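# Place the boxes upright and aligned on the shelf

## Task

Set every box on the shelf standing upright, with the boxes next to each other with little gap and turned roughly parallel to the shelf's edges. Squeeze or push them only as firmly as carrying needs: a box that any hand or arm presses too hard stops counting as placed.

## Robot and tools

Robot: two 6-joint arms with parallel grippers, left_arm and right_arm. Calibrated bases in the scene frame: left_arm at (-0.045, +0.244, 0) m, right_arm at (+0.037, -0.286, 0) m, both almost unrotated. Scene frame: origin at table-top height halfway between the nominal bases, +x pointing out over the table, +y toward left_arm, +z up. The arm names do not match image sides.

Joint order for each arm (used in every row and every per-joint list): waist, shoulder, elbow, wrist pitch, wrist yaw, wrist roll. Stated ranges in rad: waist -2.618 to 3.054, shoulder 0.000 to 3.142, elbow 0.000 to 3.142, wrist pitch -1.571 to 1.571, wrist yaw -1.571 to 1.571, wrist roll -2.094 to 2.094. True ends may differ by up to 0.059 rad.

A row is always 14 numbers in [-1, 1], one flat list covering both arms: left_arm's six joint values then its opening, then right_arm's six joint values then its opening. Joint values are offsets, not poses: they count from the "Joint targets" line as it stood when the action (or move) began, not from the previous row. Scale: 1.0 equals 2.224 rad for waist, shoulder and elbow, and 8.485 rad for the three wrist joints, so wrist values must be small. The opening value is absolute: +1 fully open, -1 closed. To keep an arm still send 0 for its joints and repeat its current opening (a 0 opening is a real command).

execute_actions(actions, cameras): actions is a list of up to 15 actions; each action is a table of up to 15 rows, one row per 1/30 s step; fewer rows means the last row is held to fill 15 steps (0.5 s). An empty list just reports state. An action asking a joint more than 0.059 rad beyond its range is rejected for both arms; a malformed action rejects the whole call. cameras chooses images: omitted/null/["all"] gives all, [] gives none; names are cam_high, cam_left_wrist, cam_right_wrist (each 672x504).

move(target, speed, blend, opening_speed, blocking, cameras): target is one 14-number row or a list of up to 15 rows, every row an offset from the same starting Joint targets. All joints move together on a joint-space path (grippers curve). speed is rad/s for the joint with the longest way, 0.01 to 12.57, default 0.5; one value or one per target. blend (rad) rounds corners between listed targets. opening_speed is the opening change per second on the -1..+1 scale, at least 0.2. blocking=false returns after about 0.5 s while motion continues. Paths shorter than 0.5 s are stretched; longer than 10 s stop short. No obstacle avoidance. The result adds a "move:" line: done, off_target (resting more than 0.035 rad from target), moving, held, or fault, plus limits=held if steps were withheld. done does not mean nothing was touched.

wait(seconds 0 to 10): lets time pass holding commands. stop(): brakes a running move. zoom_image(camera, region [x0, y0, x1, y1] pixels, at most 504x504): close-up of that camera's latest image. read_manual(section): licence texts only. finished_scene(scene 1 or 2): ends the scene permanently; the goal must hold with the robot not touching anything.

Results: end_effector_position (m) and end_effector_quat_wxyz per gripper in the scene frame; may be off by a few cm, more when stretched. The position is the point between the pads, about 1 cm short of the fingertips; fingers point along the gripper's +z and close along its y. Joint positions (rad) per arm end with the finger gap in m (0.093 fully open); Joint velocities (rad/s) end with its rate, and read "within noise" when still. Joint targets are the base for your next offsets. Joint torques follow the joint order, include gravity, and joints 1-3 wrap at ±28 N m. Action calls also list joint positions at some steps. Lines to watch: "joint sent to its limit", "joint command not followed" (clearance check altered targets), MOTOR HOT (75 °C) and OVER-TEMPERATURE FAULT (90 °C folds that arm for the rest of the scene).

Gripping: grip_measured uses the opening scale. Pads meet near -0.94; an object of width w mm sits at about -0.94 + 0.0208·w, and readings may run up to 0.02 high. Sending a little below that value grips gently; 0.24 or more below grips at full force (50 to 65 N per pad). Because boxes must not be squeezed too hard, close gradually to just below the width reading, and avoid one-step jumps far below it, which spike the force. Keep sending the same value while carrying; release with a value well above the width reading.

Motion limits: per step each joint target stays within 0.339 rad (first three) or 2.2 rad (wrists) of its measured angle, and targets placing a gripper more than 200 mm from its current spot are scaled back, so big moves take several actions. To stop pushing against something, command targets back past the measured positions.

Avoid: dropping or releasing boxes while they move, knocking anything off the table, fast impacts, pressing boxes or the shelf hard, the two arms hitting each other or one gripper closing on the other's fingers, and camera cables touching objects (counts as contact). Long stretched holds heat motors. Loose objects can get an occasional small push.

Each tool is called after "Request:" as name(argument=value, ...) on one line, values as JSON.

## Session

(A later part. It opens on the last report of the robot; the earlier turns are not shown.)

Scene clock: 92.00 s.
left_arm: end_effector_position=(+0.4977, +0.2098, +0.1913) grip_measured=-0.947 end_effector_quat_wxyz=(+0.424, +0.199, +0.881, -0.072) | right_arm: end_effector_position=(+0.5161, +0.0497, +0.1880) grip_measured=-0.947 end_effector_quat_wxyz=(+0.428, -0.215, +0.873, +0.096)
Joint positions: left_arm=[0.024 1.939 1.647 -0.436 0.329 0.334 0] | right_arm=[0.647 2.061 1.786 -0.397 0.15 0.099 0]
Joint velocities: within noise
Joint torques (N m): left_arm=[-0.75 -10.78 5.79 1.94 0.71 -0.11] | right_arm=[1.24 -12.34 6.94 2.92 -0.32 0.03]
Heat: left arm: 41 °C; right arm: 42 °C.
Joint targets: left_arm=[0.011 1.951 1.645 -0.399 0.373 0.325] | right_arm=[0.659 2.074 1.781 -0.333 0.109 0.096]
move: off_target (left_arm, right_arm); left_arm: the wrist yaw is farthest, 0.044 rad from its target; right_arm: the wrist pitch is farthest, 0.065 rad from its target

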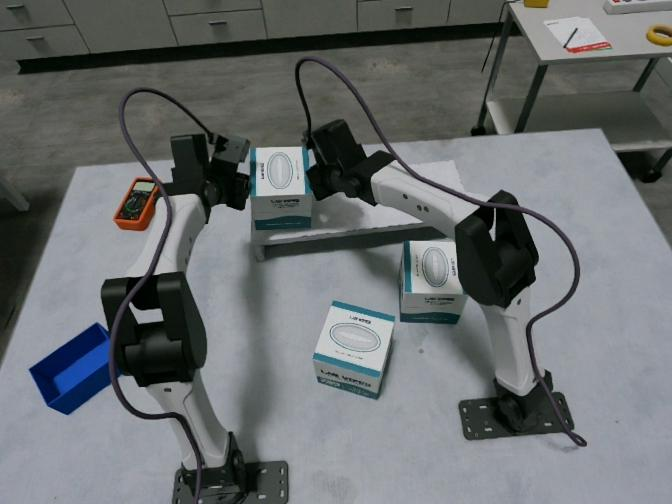

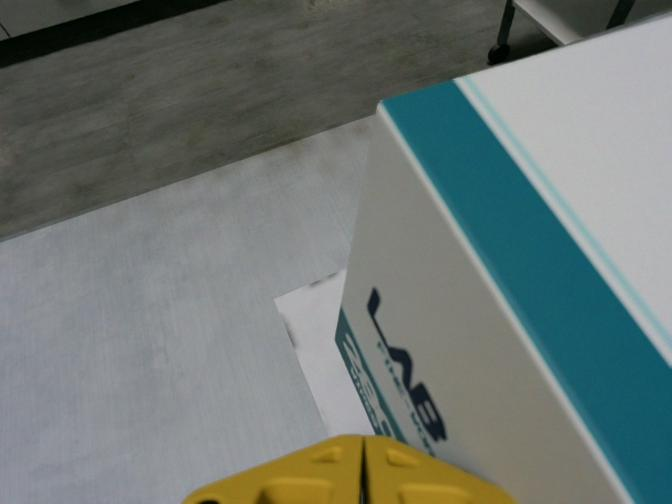

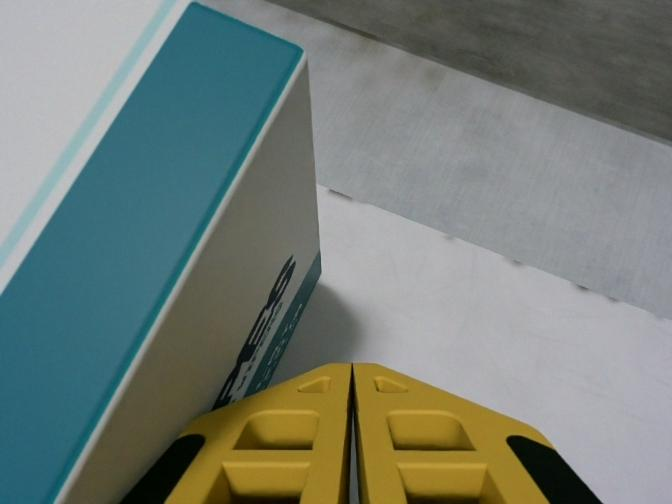

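Request:
move(target=[0,0.0039,-0.0377,0.0109,0,0,-0.95,0,0.0024,-0.0235,0.0068,0,0,-0.95], speed=0.06)

Request:
zoom_image(camera="cam_high", region=[230, 130, 430, 280])

Scene clock: 94.13 s.
left_arm: end_effector_position=(+0.4984, +0.2103, +0.1698) grip_measured=-0.947 end_effector_quat_wxyz=(+0.427, +0.198, +0.879, -0.071) | right_arm: end_effector_position=(+0.5179, +0.0505, +0.1790) grip_measured=-0.947 end_effector_quat_wxyz=(+0.435, -0.212, +0.869, +0.100)
Joint positions: left_arm=[0.025 1.946 1.566 -0.341 0.328 0.333 0] | right_arm=[0.646 2.061 1.736 -0.33 0.15 0.099 0]
Joint velocities: within noise
Joint torques (N m): left_arm=[-0.94 -10.51 5.68 1.88 0.74 -0.07] | right_arm=[1.24 -11.9 6.65 2.83 -0.32 0.03]
Heat: left arm: 41 °C; right arm: 43 °C.
Joint targets: left_arm=[0.011 1.960 1.561 -0.307 0.373 0.325] | right_arm=[0.659 2.079 1.729 -0.275 0.109 0.096]
move: off_target (left_arm, right_arm); left_arm: the wrist yaw is farthest, 0.045 rad from its target; right_arm: the wrist pitch is farthest, 0.054 rad from its target

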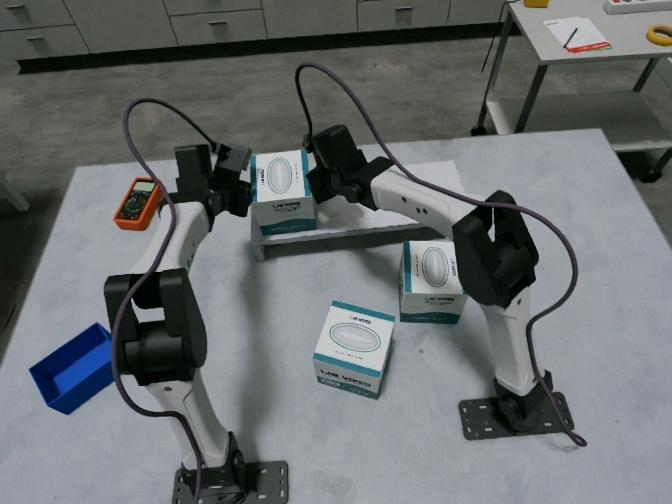

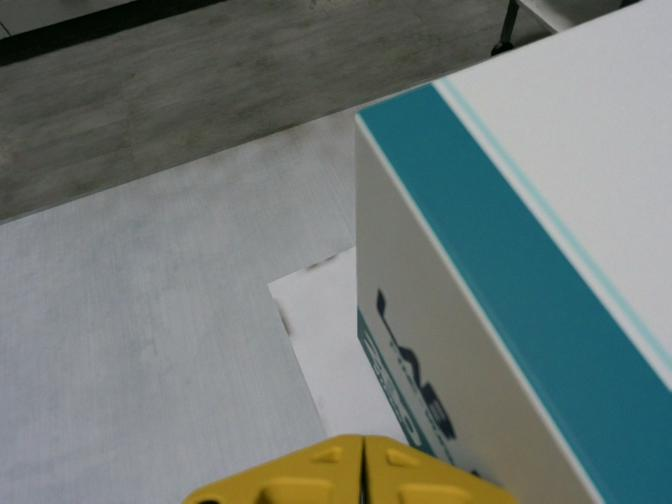

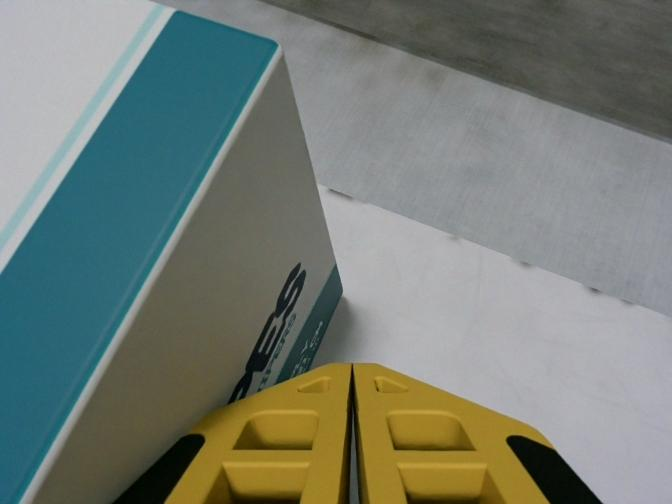

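Scaled by 2.520 from the camera's 672x504 image, which has a finer 960x720 frame.

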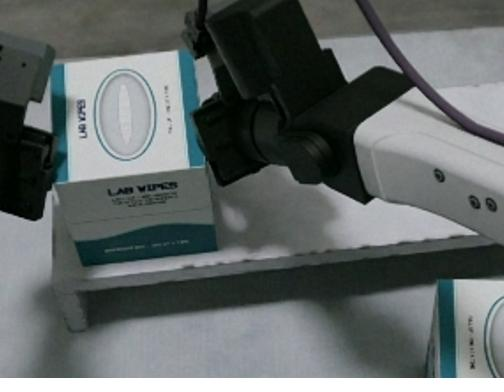

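Request:
move(target=[0,0.0016,-0.0118,0.0036,0,0,-0.95,0,0.0016,-0.0145,0.0041,0,0,-0.95], speed=0.04)

Request:
zoom_image(camera="cam_high", region=[230, 130, 430, 280])

Scene clock: 95.50 s.
left_arm: end_effector_position=(+0.5012, +0.2104, +0.1683) grip_measured=-0.947 end_effector_quat_wxyz=(+0.438, +0.198, +0.874, -0.069) | right_arm: end_effector_position=(+0.5211, +0.0510, +0.1767) grip_measured=-0.947 end_effector_quat_wxyz=(+0.445, -0.209, +0.864, +0.103)
Joint positions: left_arm=[0.025 1.946 1.543 -0.294 0.328 0.331 0] | right_arm=[0.643 2.061 1.709 -0.277 0.15 0.099 0]
Joint velocities: within noise
Joint torques (N m): left_arm=[-1.03 -10.29 5.52 1.81 0.74 -0.03] | right_arm=[1.54 -11.54 6.41 2.69 -0.33 0.03]
Heat: left arm: 40 °C; right arm: 43 °C.
Joint targets: left_arm=[0.011 1.963 1.535 -0.277 0.373 0.325] | right_arm=[0.659 2.083 1.697 -0.240 0.109 0.096]
move: off_target (left_arm, right_arm); left_arm: the wrist yaw is farthest, 0.045 rad from its target; right_arm: the wrist yaw is farthest, 0.041 rad from its target

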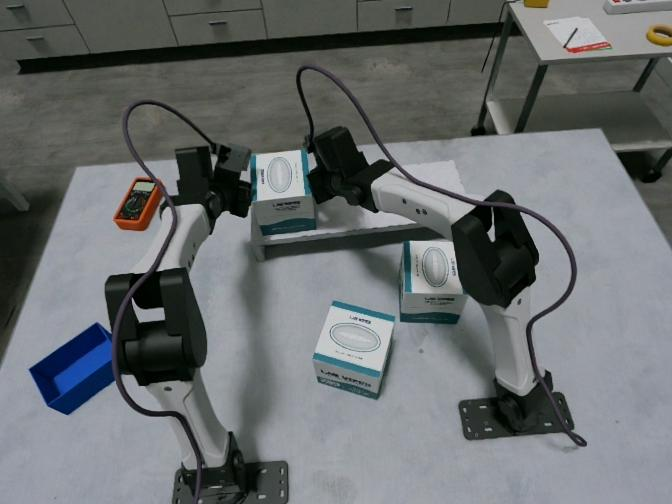

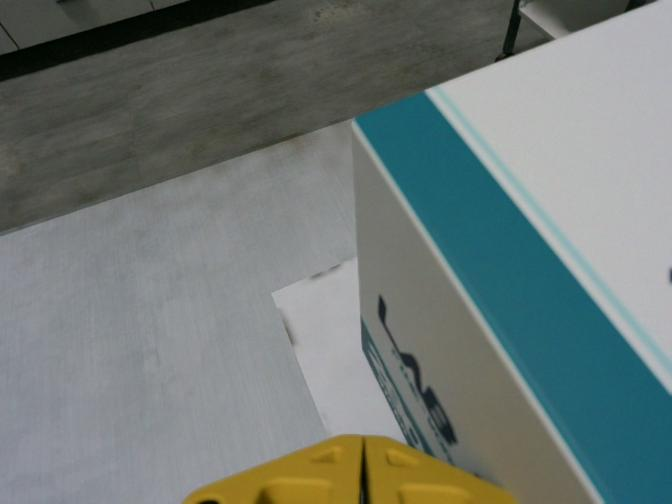

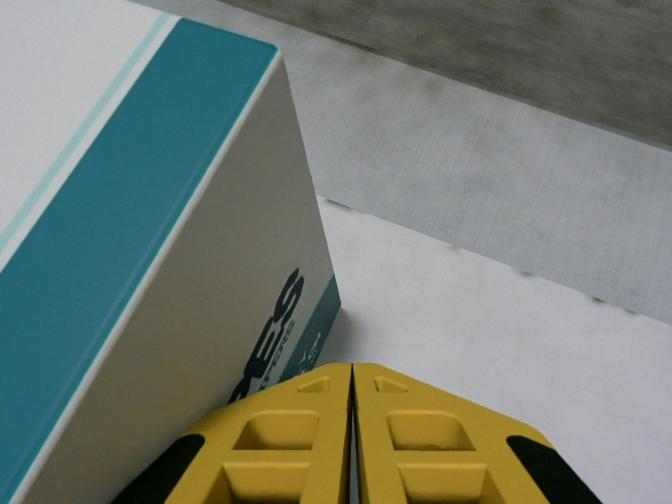

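Scaled by 2.520 from the camera's 672x504 image, which has a finer 960x720 frame.

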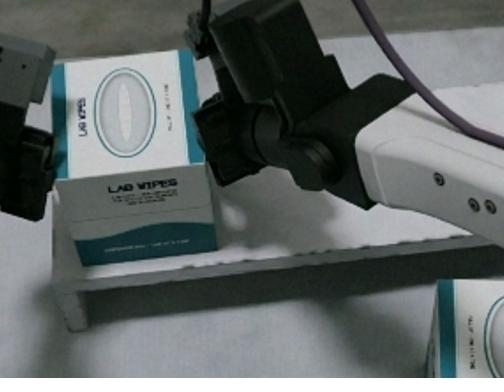

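Request:
move(target=[0.03179,0.00487,0.00863,-0.00298,0.00634,0.00572,-0.95,-0.02456,-0.03163,-0.0467,0.00444,-0.0052,-0.00381,-0.95], speed=0.06)

Request:
zoom_image(camera="cam_high", region=[230, 130, 430, 280])

Scene clock: 98.73 s.
left_arm: end_effector_position=(+0.4989, +0.2244, +0.1635) grip_measured=-0.947 end_effector_quat_wxyz=(+0.436, +0.203, +0.872, -0.093) | right_arm: end_effector_position=(+0.5166, +0.0379, +0.1465) grip_measured=-0.947 end_effector_quat_wxyz=(+0.423, -0.225, +0.871, +0.113)
Joint positions: left_arm=[0.076 1.959 1.543 -0.301 0.414 0.357 0] | right_arm=[0.61 2.05 1.604 -0.221 0.081 0.072 0]
Joint velocities: within noise
Joint torques (N m): left_arm=[0.64 -10.52 6.99 1.61 0.36 0.19] | right_arm=[-0.5 -16.87 6.32 2.42 -0.06 -0.02]
Heat: left arm: 40 °C; right arm: 44 °C.
Joint targets: left_arm=[0.082 1.974 1.554 -0.302 0.427 0.373] | right_arm=[0.604 2.012 1.593 -0.203 0.065 0.064]
move: off_target (right_arm); right_arm: the shoulder is farthest, 0.037 rad from its target

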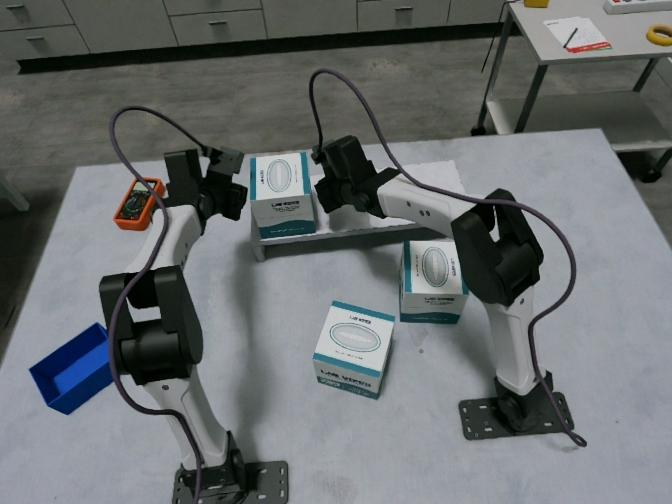

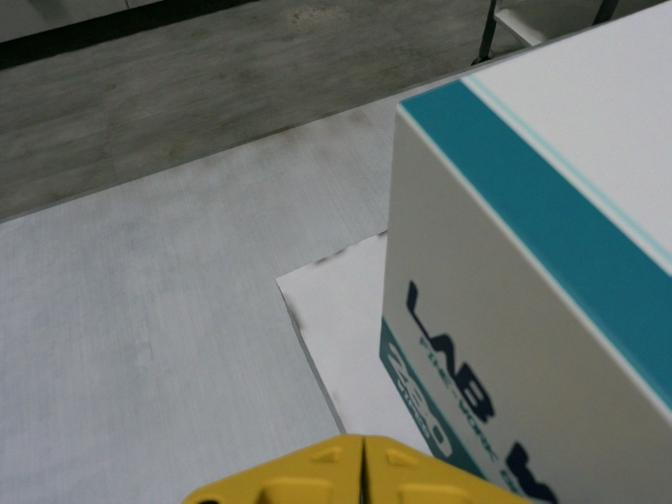

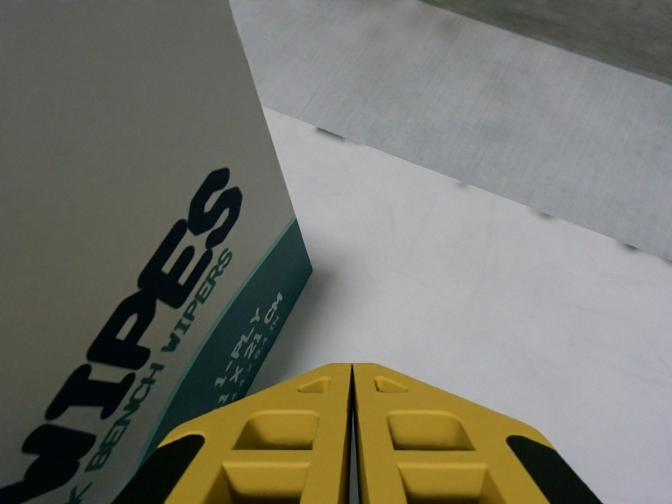

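Scaled by 2.520 from the camera's 672x504 image, which has a finer 960x720 frame.

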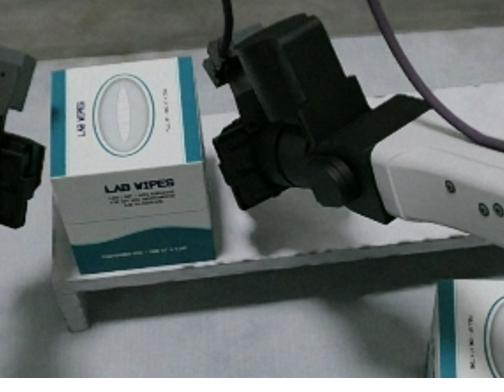

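Request:
move(target=[[0.01839,-0.24424,-0.19069,-0.01953,-0.00424,-0.0024,-0.95,0.09915,-0.24177,-0.19195,-0.02915,0.03525,0.0308,-0.95],[-0.14123,-0.4442,-0.34915,-0.03486,0.00542,0.00829,-0.95,0.44838,-0.48246,-0.34469,-0.11095,0.09001,0.12871,-0.95]], speed=[0.4,0.6], blend=0.03)

Request:
zoom_image(camera="cam_high", region=[230, 130, 490, 390])

Scene clock: 105.23 s.
left_arm: end_effector_position=(+0.2168, +0.1105, +0.1777) grip_measured=-0.947 end_effector_quat_wxyz=(+0.380, +0.365, +0.832, -0.172) | right_arm: end_effector_position=(+0.1536, -0.1044, +0.1814) grip_measured=-0.947 end_effector_quat_wxyz=(+0.413, -0.142, +0.897, +0.073)
Joint positions: left_arm=[-0.227 1.001 0.782 -0.595 0.46 0.428 0] | right_arm=[1.595 0.945 0.836 -1.128 0.813 1.143 0]
Joint velocities: within noise
Joint torques (N m): left_arm=[-0.24 -4.21 5.56 1.46 0.45 0.17] | right_arm=[0.72 -1.99 5.61 0.85 0.83 0.17]
Heat: left arm: 40 °C; right arm: 46 °C.
Joint targets: left_arm=[-0.232 0.986 0.777 -0.597 0.473 0.444] | right_arm=[1.601 0.940 0.826 -1.144 0.829 1.156]
move: done

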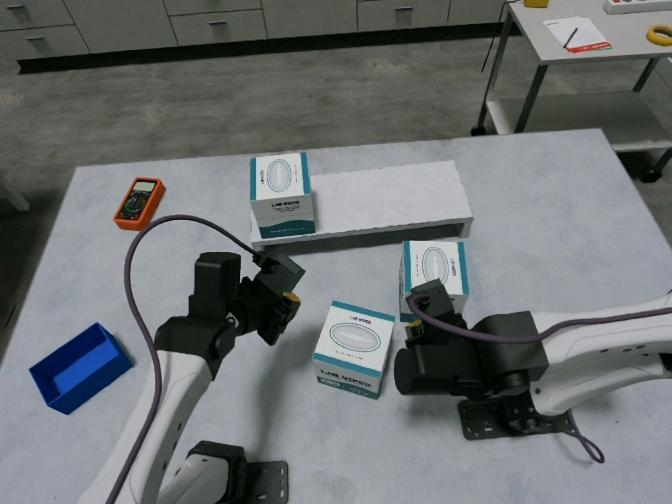

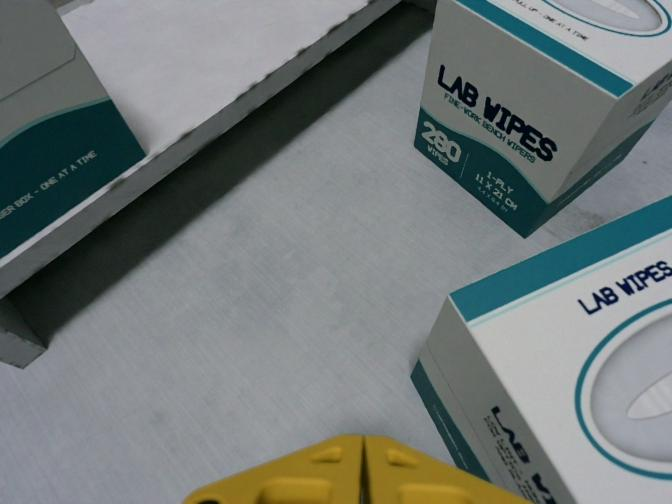

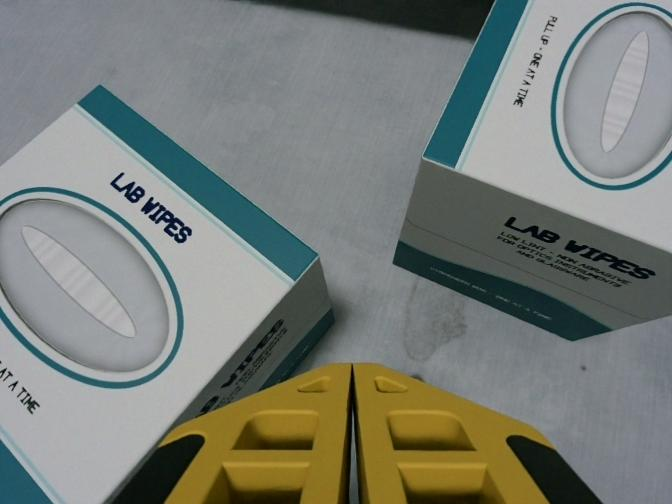

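Scaled by 1.938 from the camera's 672x504 image, which has a finer 960x720 frame.

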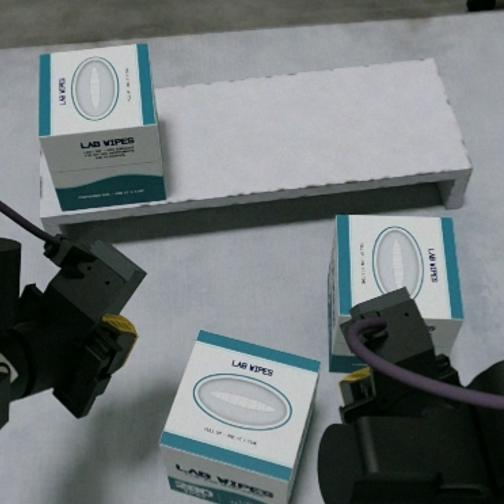

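Request:
move(target=[-0.00841,0.03957,-0.1589,0.05313,-0.00223,-0.00251,-0.95,0.00211,0.00958,-0.16929,0.04735,-0.00014,-0.00066,-0.95], speed=0.35)

Request:
zoom_image(camera="cam_high", region=[270, 260, 470, 410])

Scene clock: 108.90 s.
left_arm: end_effector_position=(+0.2087, +0.1071, +0.0820) grip_measured=-0.947 end_effector_quat_wxyz=(+0.376, +0.372, +0.830, -0.176) | right_arm: end_effector_position=(+0.1533, -0.1118, +0.0848) grip_measured=-0.947 end_effector_quat_wxyz=(+0.412, -0.148, +0.897, +0.064)
Joint positions: left_arm=[-0.244 1.068 0.427 -0.179 0.46 0.428 0] | right_arm=[1.6 0.956 0.458 -0.762 0.816 1.144 0]
Joint velocities: within noise
Joint torques (N m): left_arm=[-0.4 -2.36 5.45 1.84 0.21 -0.06] | right_arm=[0.68 -1.01 5.67 1.21 0.79 0.12]
Heat: left arm: 40 °C; right arm: 44 °C.
Joint targets: left_arm=[-0.251 1.074 0.424 -0.146 0.454 0.422] | right_arm=[1.606 0.961 0.450 -0.742 0.827 1.150]
move: done

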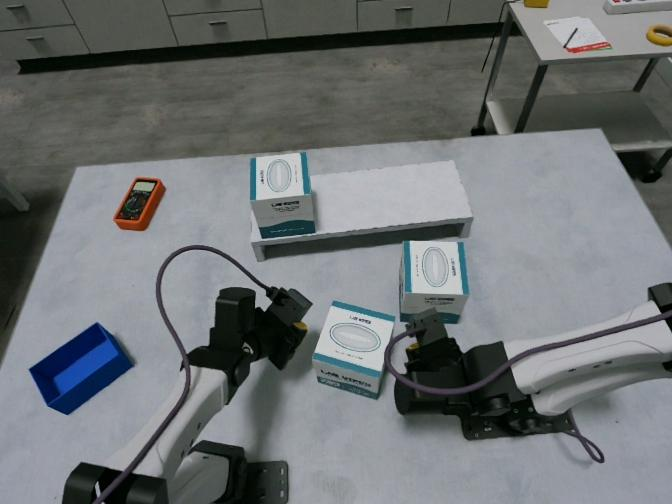

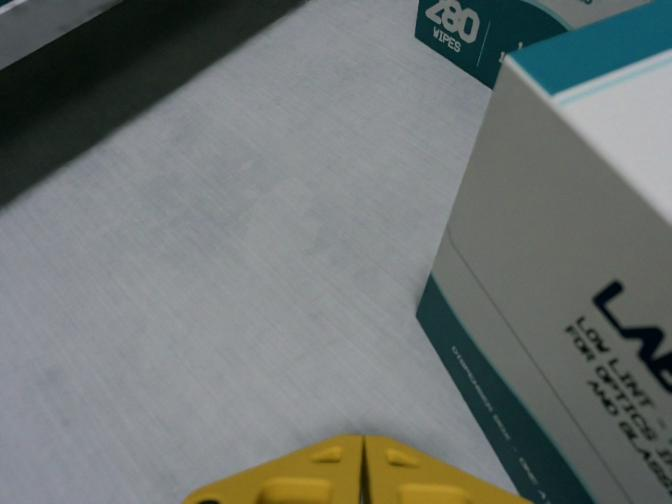

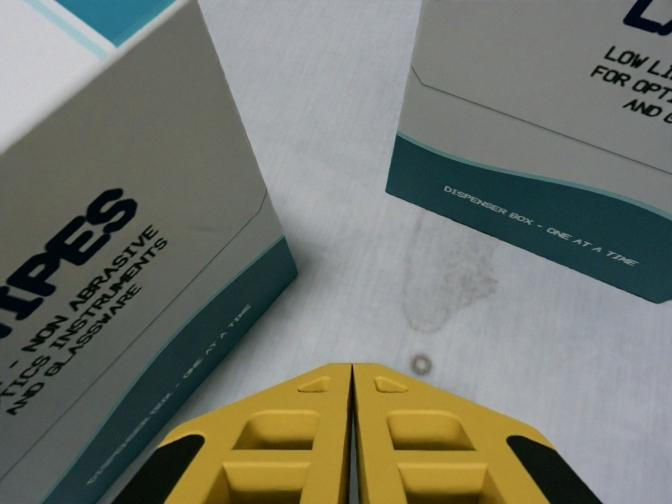

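Scaled by 2.520 from the camera's 672x504 image, which has a finer 960x720 frame.

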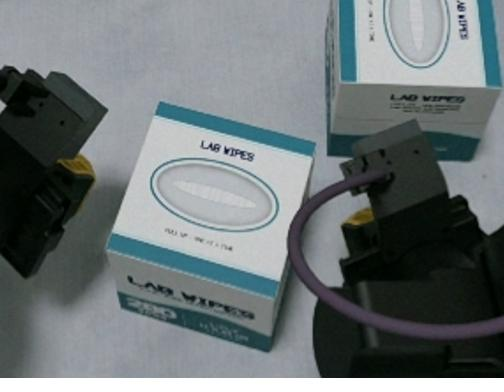

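Request:
move(target=[-0.06358,-0.00243,-0.00719,0.00806,-0.01206,-0.01267,-0.95,-0.02329,0.04888,0.01484,0.01624,-0.00123,-0.00851,-0.95], speed=0.15)

Request:
zoom_image(camera="cam_high", region=[270, 260, 470, 410])

Scene clock: 110.70 s.
left_arm: end_effector_position=(+0.2034, +0.0821, +0.0828) grip_measured=-0.947 end_effector_quat_wxyz=(+0.381, +0.376, +0.826, -0.175) | right_arm: end_effector_position=(+0.1599, -0.0953, +0.0759) grip_measured=-0.947 end_effector_quat_wxyz=(+0.417, -0.151, +0.894, +0.057)
Joint positions: left_arm=[-0.386 1.068 0.413 -0.111 0.363 0.325 0] | right_arm=[1.561 1.063 0.458 -0.624 0.816 1.085 0]
Joint velocities: within noise
Joint torques (N m): left_arm=[-0.28 -2.81 5.24 1.86 0.08 -0.09] | right_arm=[-0.64 -1.63 8.35 1.28 0.65 0.03]
Heat: left arm: 40 °C; right arm: 44 °C.
Joint targets: left_arm=[-0.392 1.068 0.408 -0.078 0.351 0.315] | right_arm=[1.554 1.070 0.483 -0.605 0.817 1.078]
move: done

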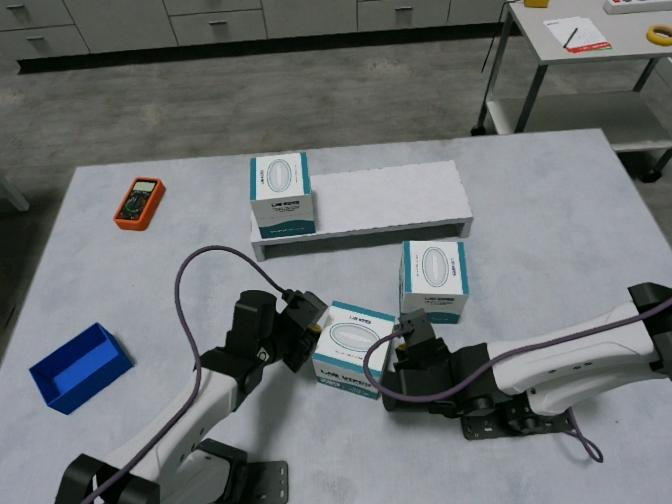

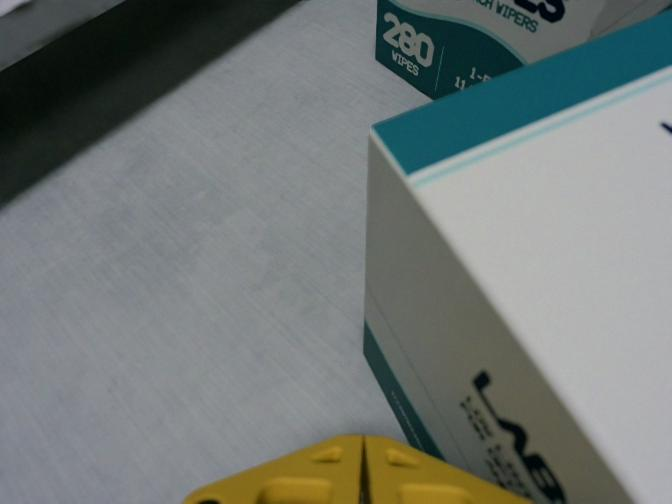

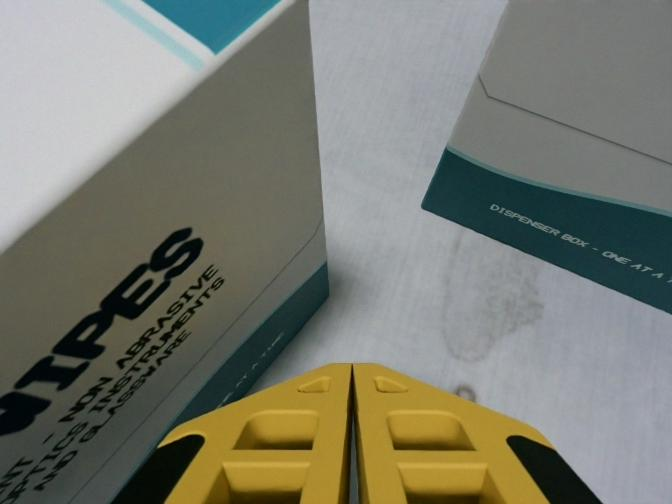

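Scaled by 2.520 from the camera's 672x504 image, which has a finer 960x720 frame.

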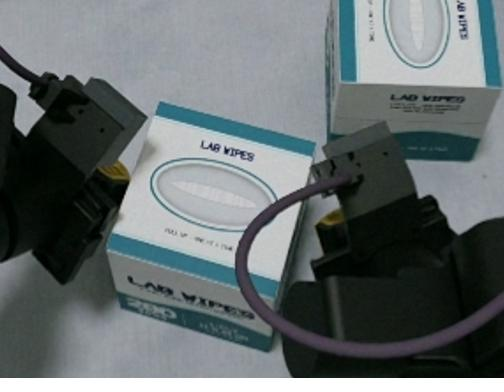

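Request:
move(target=[-0.00944,-0.0018,-0.0018,0.00124,-0.00218,-0.00224,-0.95,-0.00989,0.01106,0.02473,0.00342,-0.0013,-0.00312,-0.95], speed=0.1)

Request:
zoom_image(camera="cam_high", region=[270, 260, 470, 410])

Scene clock: 112.00 s.
left_arm: end_effector_position=(+0.2032, +0.0799, +0.0823) grip_measured=-0.947 end_effector_quat_wxyz=(+0.382, +0.373, +0.828, -0.173) | right_arm: end_effector_position=(+0.1645, -0.0816, +0.0891) grip_measured=-0.947 end_effector_quat_wxyz=(+0.422, -0.144, +0.892, +0.068)
Joint positions: left_arm=[-0.405 1.068 0.409 -0.1 0.342 0.306 0] | right_arm=[1.539 1.087 0.512 -0.606 0.816 1.058 0]
Joint velocities: within noise
Joint torques (N m): left_arm=[-0.42 -3.26 5.24 1.89 0.11 -0.12] | right_arm=[-0.72 -1.88 8.51 1.49 0.52 0]
Heat: left arm: 40 °C; right arm: 43 °C.
Joint targets: left_arm=[-0.414 1.064 0.404 -0.068 0.333 0.296] | right_arm=[1.532 1.094 0.538 -0.576 0.806 1.051]
move: done

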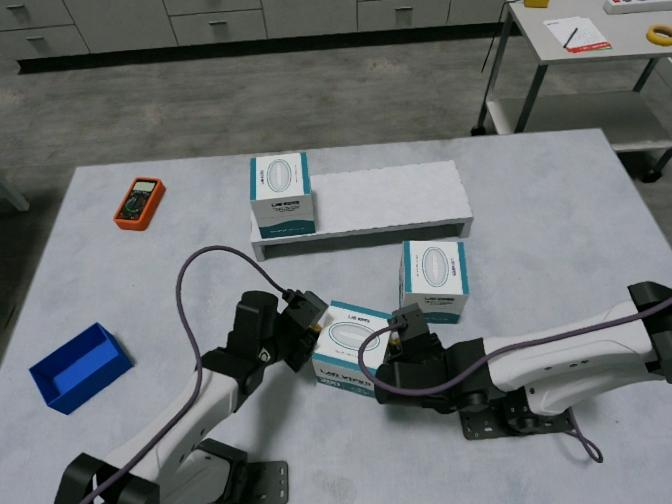

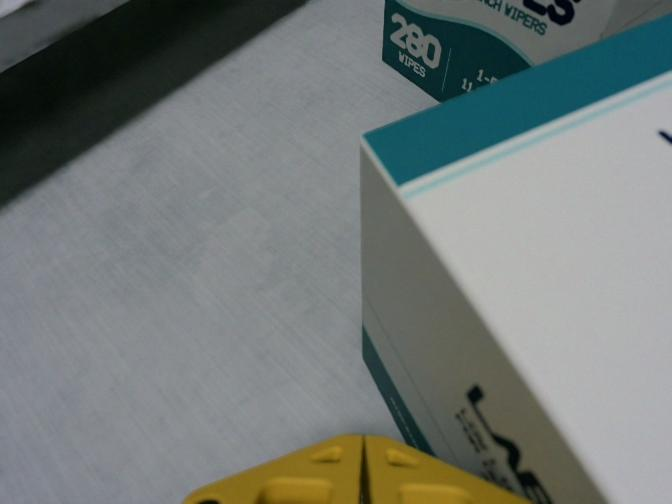

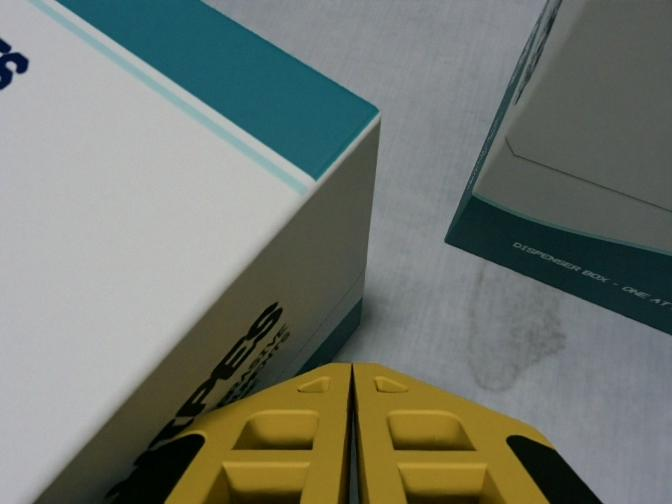

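Scaled by 2.520 from the camera's 672x504 image, which has a finer 960x720 frame.

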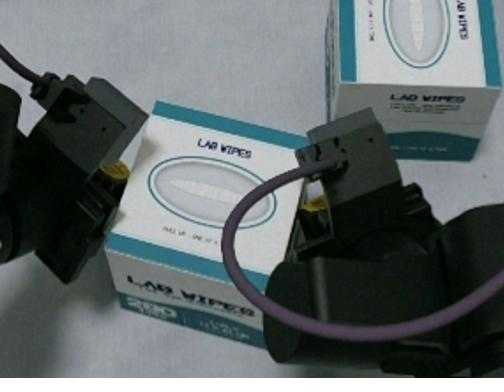

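Request:
move(target=[-0.0072,0,0,0,0,0,-0.95,-0.00315,0.00594,0.00225,0.0018,0,-0.00113,-0.95], speed=0.06, cameras=["cam_left_wrist","cam_right_wrist"])

Scene clock: 113.07 s.
left_arm: end_effector_position=(+0.2029, +0.0784, +0.0823) grip_measured=-0.947 end_effector_quat_wxyz=(+0.383, +0.375, +0.827, -0.170) | right_arm: end_effector_position=(+0.1659, -0.0816, +0.0881) grip_measured=-0.947 end_effector_quat_wxyz=(+0.422, -0.146, +0.893, +0.062)
Joint positions: left_arm=[-0.417 1.068 0.409 -0.097 0.329 0.305 0] | right_arm=[1.532 1.099 0.516 -0.605 0.816 1.049 0]
Joint velocities: within noise
Joint torques (N m): left_arm=[-0.64 -3.33 5.22 1.85 0.29 -0.1] | right_arm=[-0.66 -1.91 8.57 1.64 0.52 0.01]
Heat: left arm: 40 °C; right arm: 43 °C.
Joint targets: left_arm=[-0.429 1.064 0.404 -0.068 0.333 0.296] | right_arm=[1.526 1.107 0.543 -0.560 0.806 1.042]
move: off_target (right_arm); right_arm: the wrist pitch is farthest, 0.045 rad from its target
Images, in order (width x height): cam_left_wrist 672x504, cam_right_wrist 672x504.

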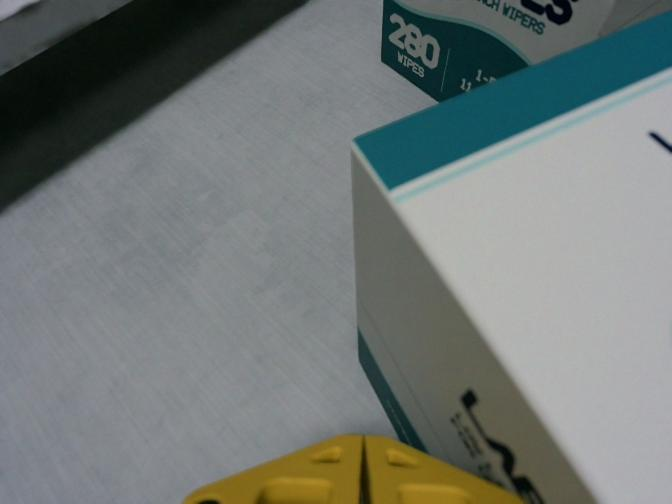

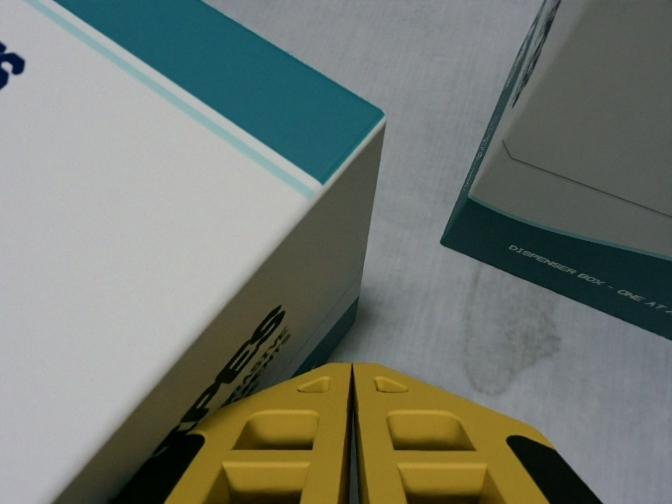

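Request:
move(target=[-0.0054,0,0,0,0.001,0,-0.95,-0.0042,0.00792,0.003,0.0024,0,-0.0015,-0.95], speed=0.06, cameras=["cam_left_wrist","cam_right_wrist"])

Scene clock: 113.93 s.
left_arm: end_effector_position=(+0.2030, +0.0779, +0.0823) grip_measured=-0.947 end_effector_quat_wxyz=(+0.384, +0.376, +0.827, -0.167) | right_arm: end_effector_position=(+0.1679, -0.0813, +0.0877) grip_measured=-0.947 end_effector_quat_wxyz=(+0.422, -0.147, +0.893, +0.055)
Joint positions: left_arm=[-0.423 1.068 0.409 -0.095 0.32 0.303 0] | right_arm=[1.523 1.112 0.522 -0.604 0.816 1.04 0]
Joint velocities: within noise
Joint torques (N m): left_arm=[-1.2 -3.23 5.2 1.86 0.48 -0.06] | right_arm=[-0.72 -1.52 8.61 1.83 0.53 -0.06]
Heat: left arm: 40 °C; right arm: 43 °C.
Joint targets: left_arm=[-0.441 1.064 0.404 -0.068 0.341 0.296] | right_arm=[1.516 1.125 0.549 -0.540 0.806 1.030]
move: off_target (right_arm); right_arm: the wrist pitch is farthest, 0.065 rad from its target
Images, in order (width x height): cam_left_wrist 672x504, cam_right_wrist 672x504.

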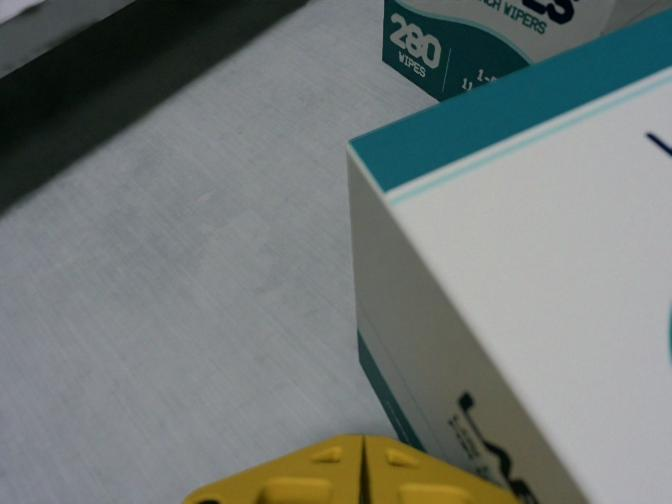

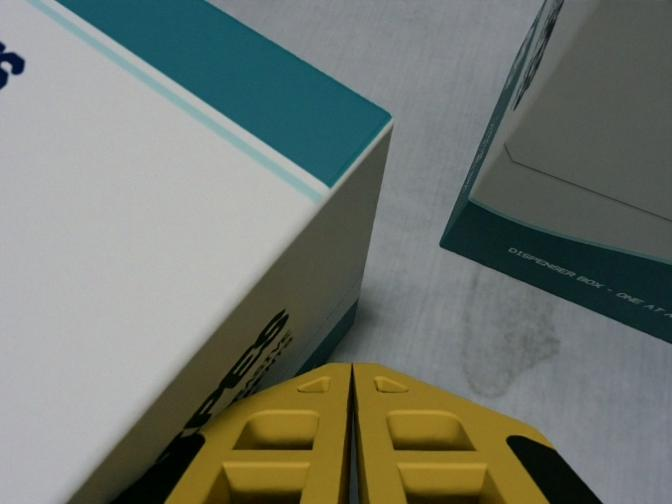

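Request:
move(target=[-0.0045,0,0,0,0.0012,0,-0.95,0,0.0054,0.0018,0.0017,0,0,-0.95], speed=0.06, cameras=["cam_left_wrist","cam_right_wrist"])

Scene clock: 114.77 s.
left_arm: end_effector_position=(+0.2028, +0.0773, +0.0822) grip_measured=-0.947 end_effector_quat_wxyz=(+0.384, +0.377, +0.827, -0.166) | right_arm: end_effector_position=(+0.1679, -0.0815, +0.0854) grip_measured=-0.947 end_effector_quat_wxyz=(+0.421, -0.149, +0.893, +0.050)
Joint positions: left_arm=[-0.428 1.068 0.409 -0.095 0.315 0.303 0] | right_arm=[1.523 1.124 0.522 -0.603 0.816 1.039 0]
Joint velocities: within noise
Joint torques (N m): left_arm=[-1.66 -3.23 5.22 1.86 0.65 -0.04] | right_arm=[-0.7 -1.68 8.91 1.96 0.52 -0.02]
Heat: left arm: 40 °C; right arm: 42 °C.
Joint targets: left_arm=[-0.452 1.064 0.404 -0.068 0.351 0.296] | right_arm=[1.516 1.137 0.553 -0.526 0.806 1.029]
move: off_target (left_arm, right_arm); left_arm: the wrist yaw is farthest, 0.036 rad from its target; right_arm: the wrist pitch is farthest, 0.078 rad from its target
Images, in order (width x height): cam_left_wrist 672x504, cam_right_wrist 672x504.

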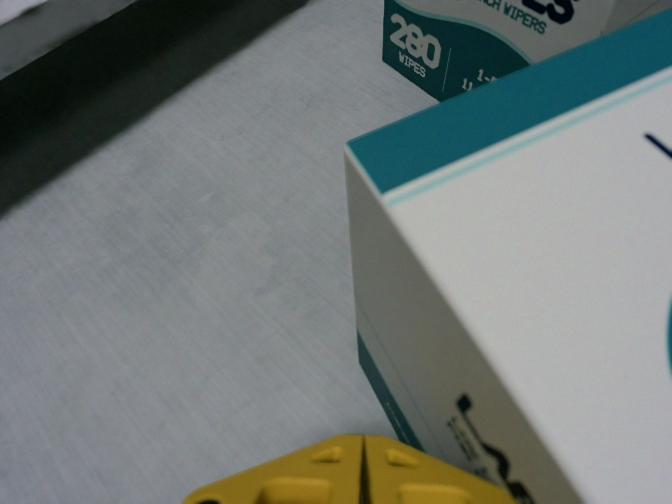

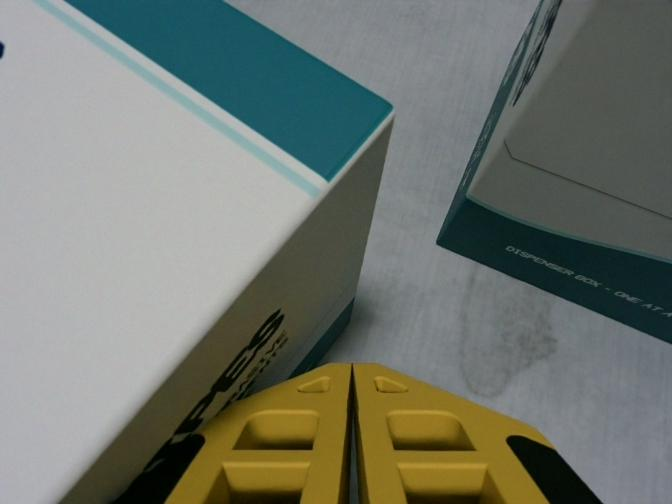

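Request:
move(target=[0,-0.03006,0.04536,-0.01874,0,0,-0.95,0,-0.03343,0.04575,-0.01726,0,0,-0.95], speed=0.12)

Request:
zoom_image(camera="cam_high", region=[270, 260, 470, 410])

Scene clock: 117.47 s.
left_arm: end_effector_position=(+0.1941, +0.0817, +0.0927) grip_measured=-0.947 end_effector_quat_wxyz=(+0.361, +0.376, +0.837, -0.163) | right_arm: end_effector_position=(+0.1689, -0.0800, +0.1160) grip_measured=-0.947 end_effector_quat_wxyz=(+0.423, -0.146, +0.892, +0.056)
Joint positions: left_arm=[-0.431 1.017 0.468 -0.254 0.308 0.302 0] | right_arm=[1.518 1.074 0.618 -0.731 0.816 1.035 0]
Joint velocities: within noise
Joint torques (N m): left_arm=[-1.46 -4.57 9.02 1.83 0.73 -0.08] | right_arm=[-0.16 -3.7 9.63 1.79 0.53 -0.02]
Heat: left arm: 40 °C; right arm: 42 °C.
Joint targets: left_arm=[-0.451 0.998 0.505 -0.227 0.352 0.296] | right_arm=[1.516 1.062 0.655 -0.672 0.806 1.029]
move: off_target (left_arm, right_arm); left_arm: the wrist yaw is farthest, 0.043 rad from its target; right_arm: the wrist pitch is farthest, 0.058 rad from its target

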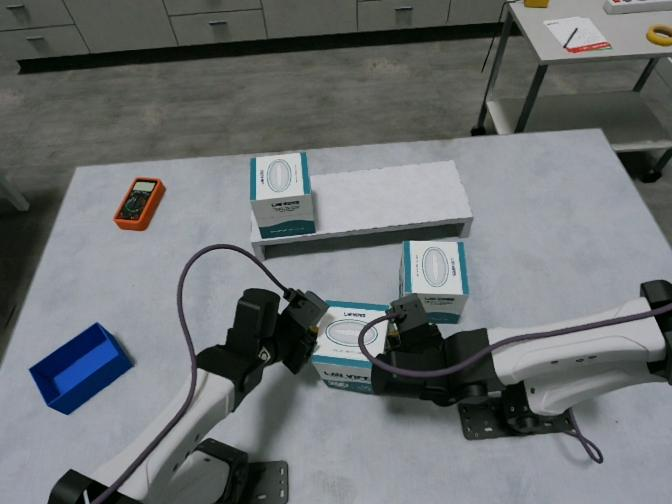

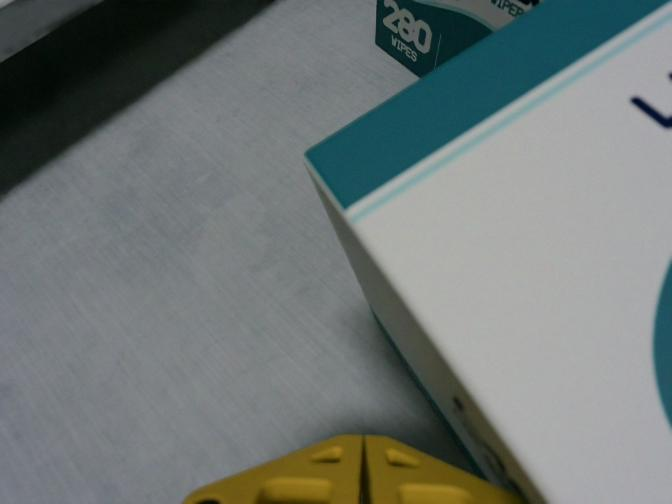

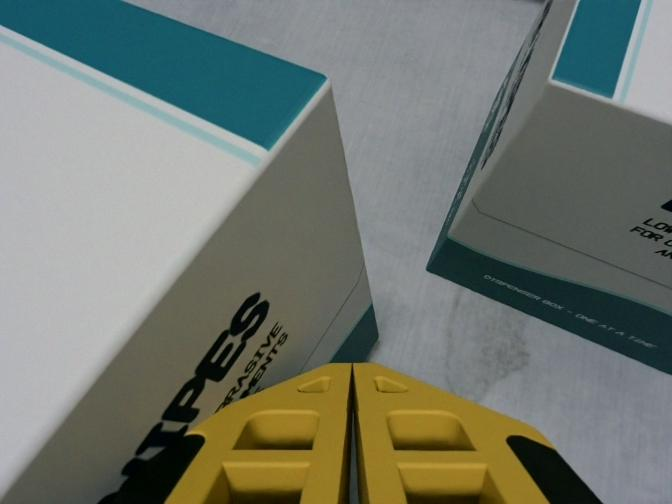

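Scaled by 2.520 from the camera's 672x504 image, which has a finer 960x720 frame.

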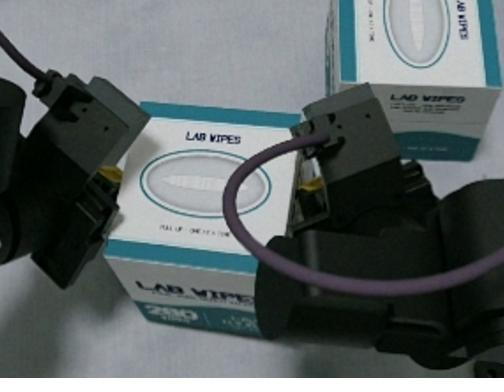

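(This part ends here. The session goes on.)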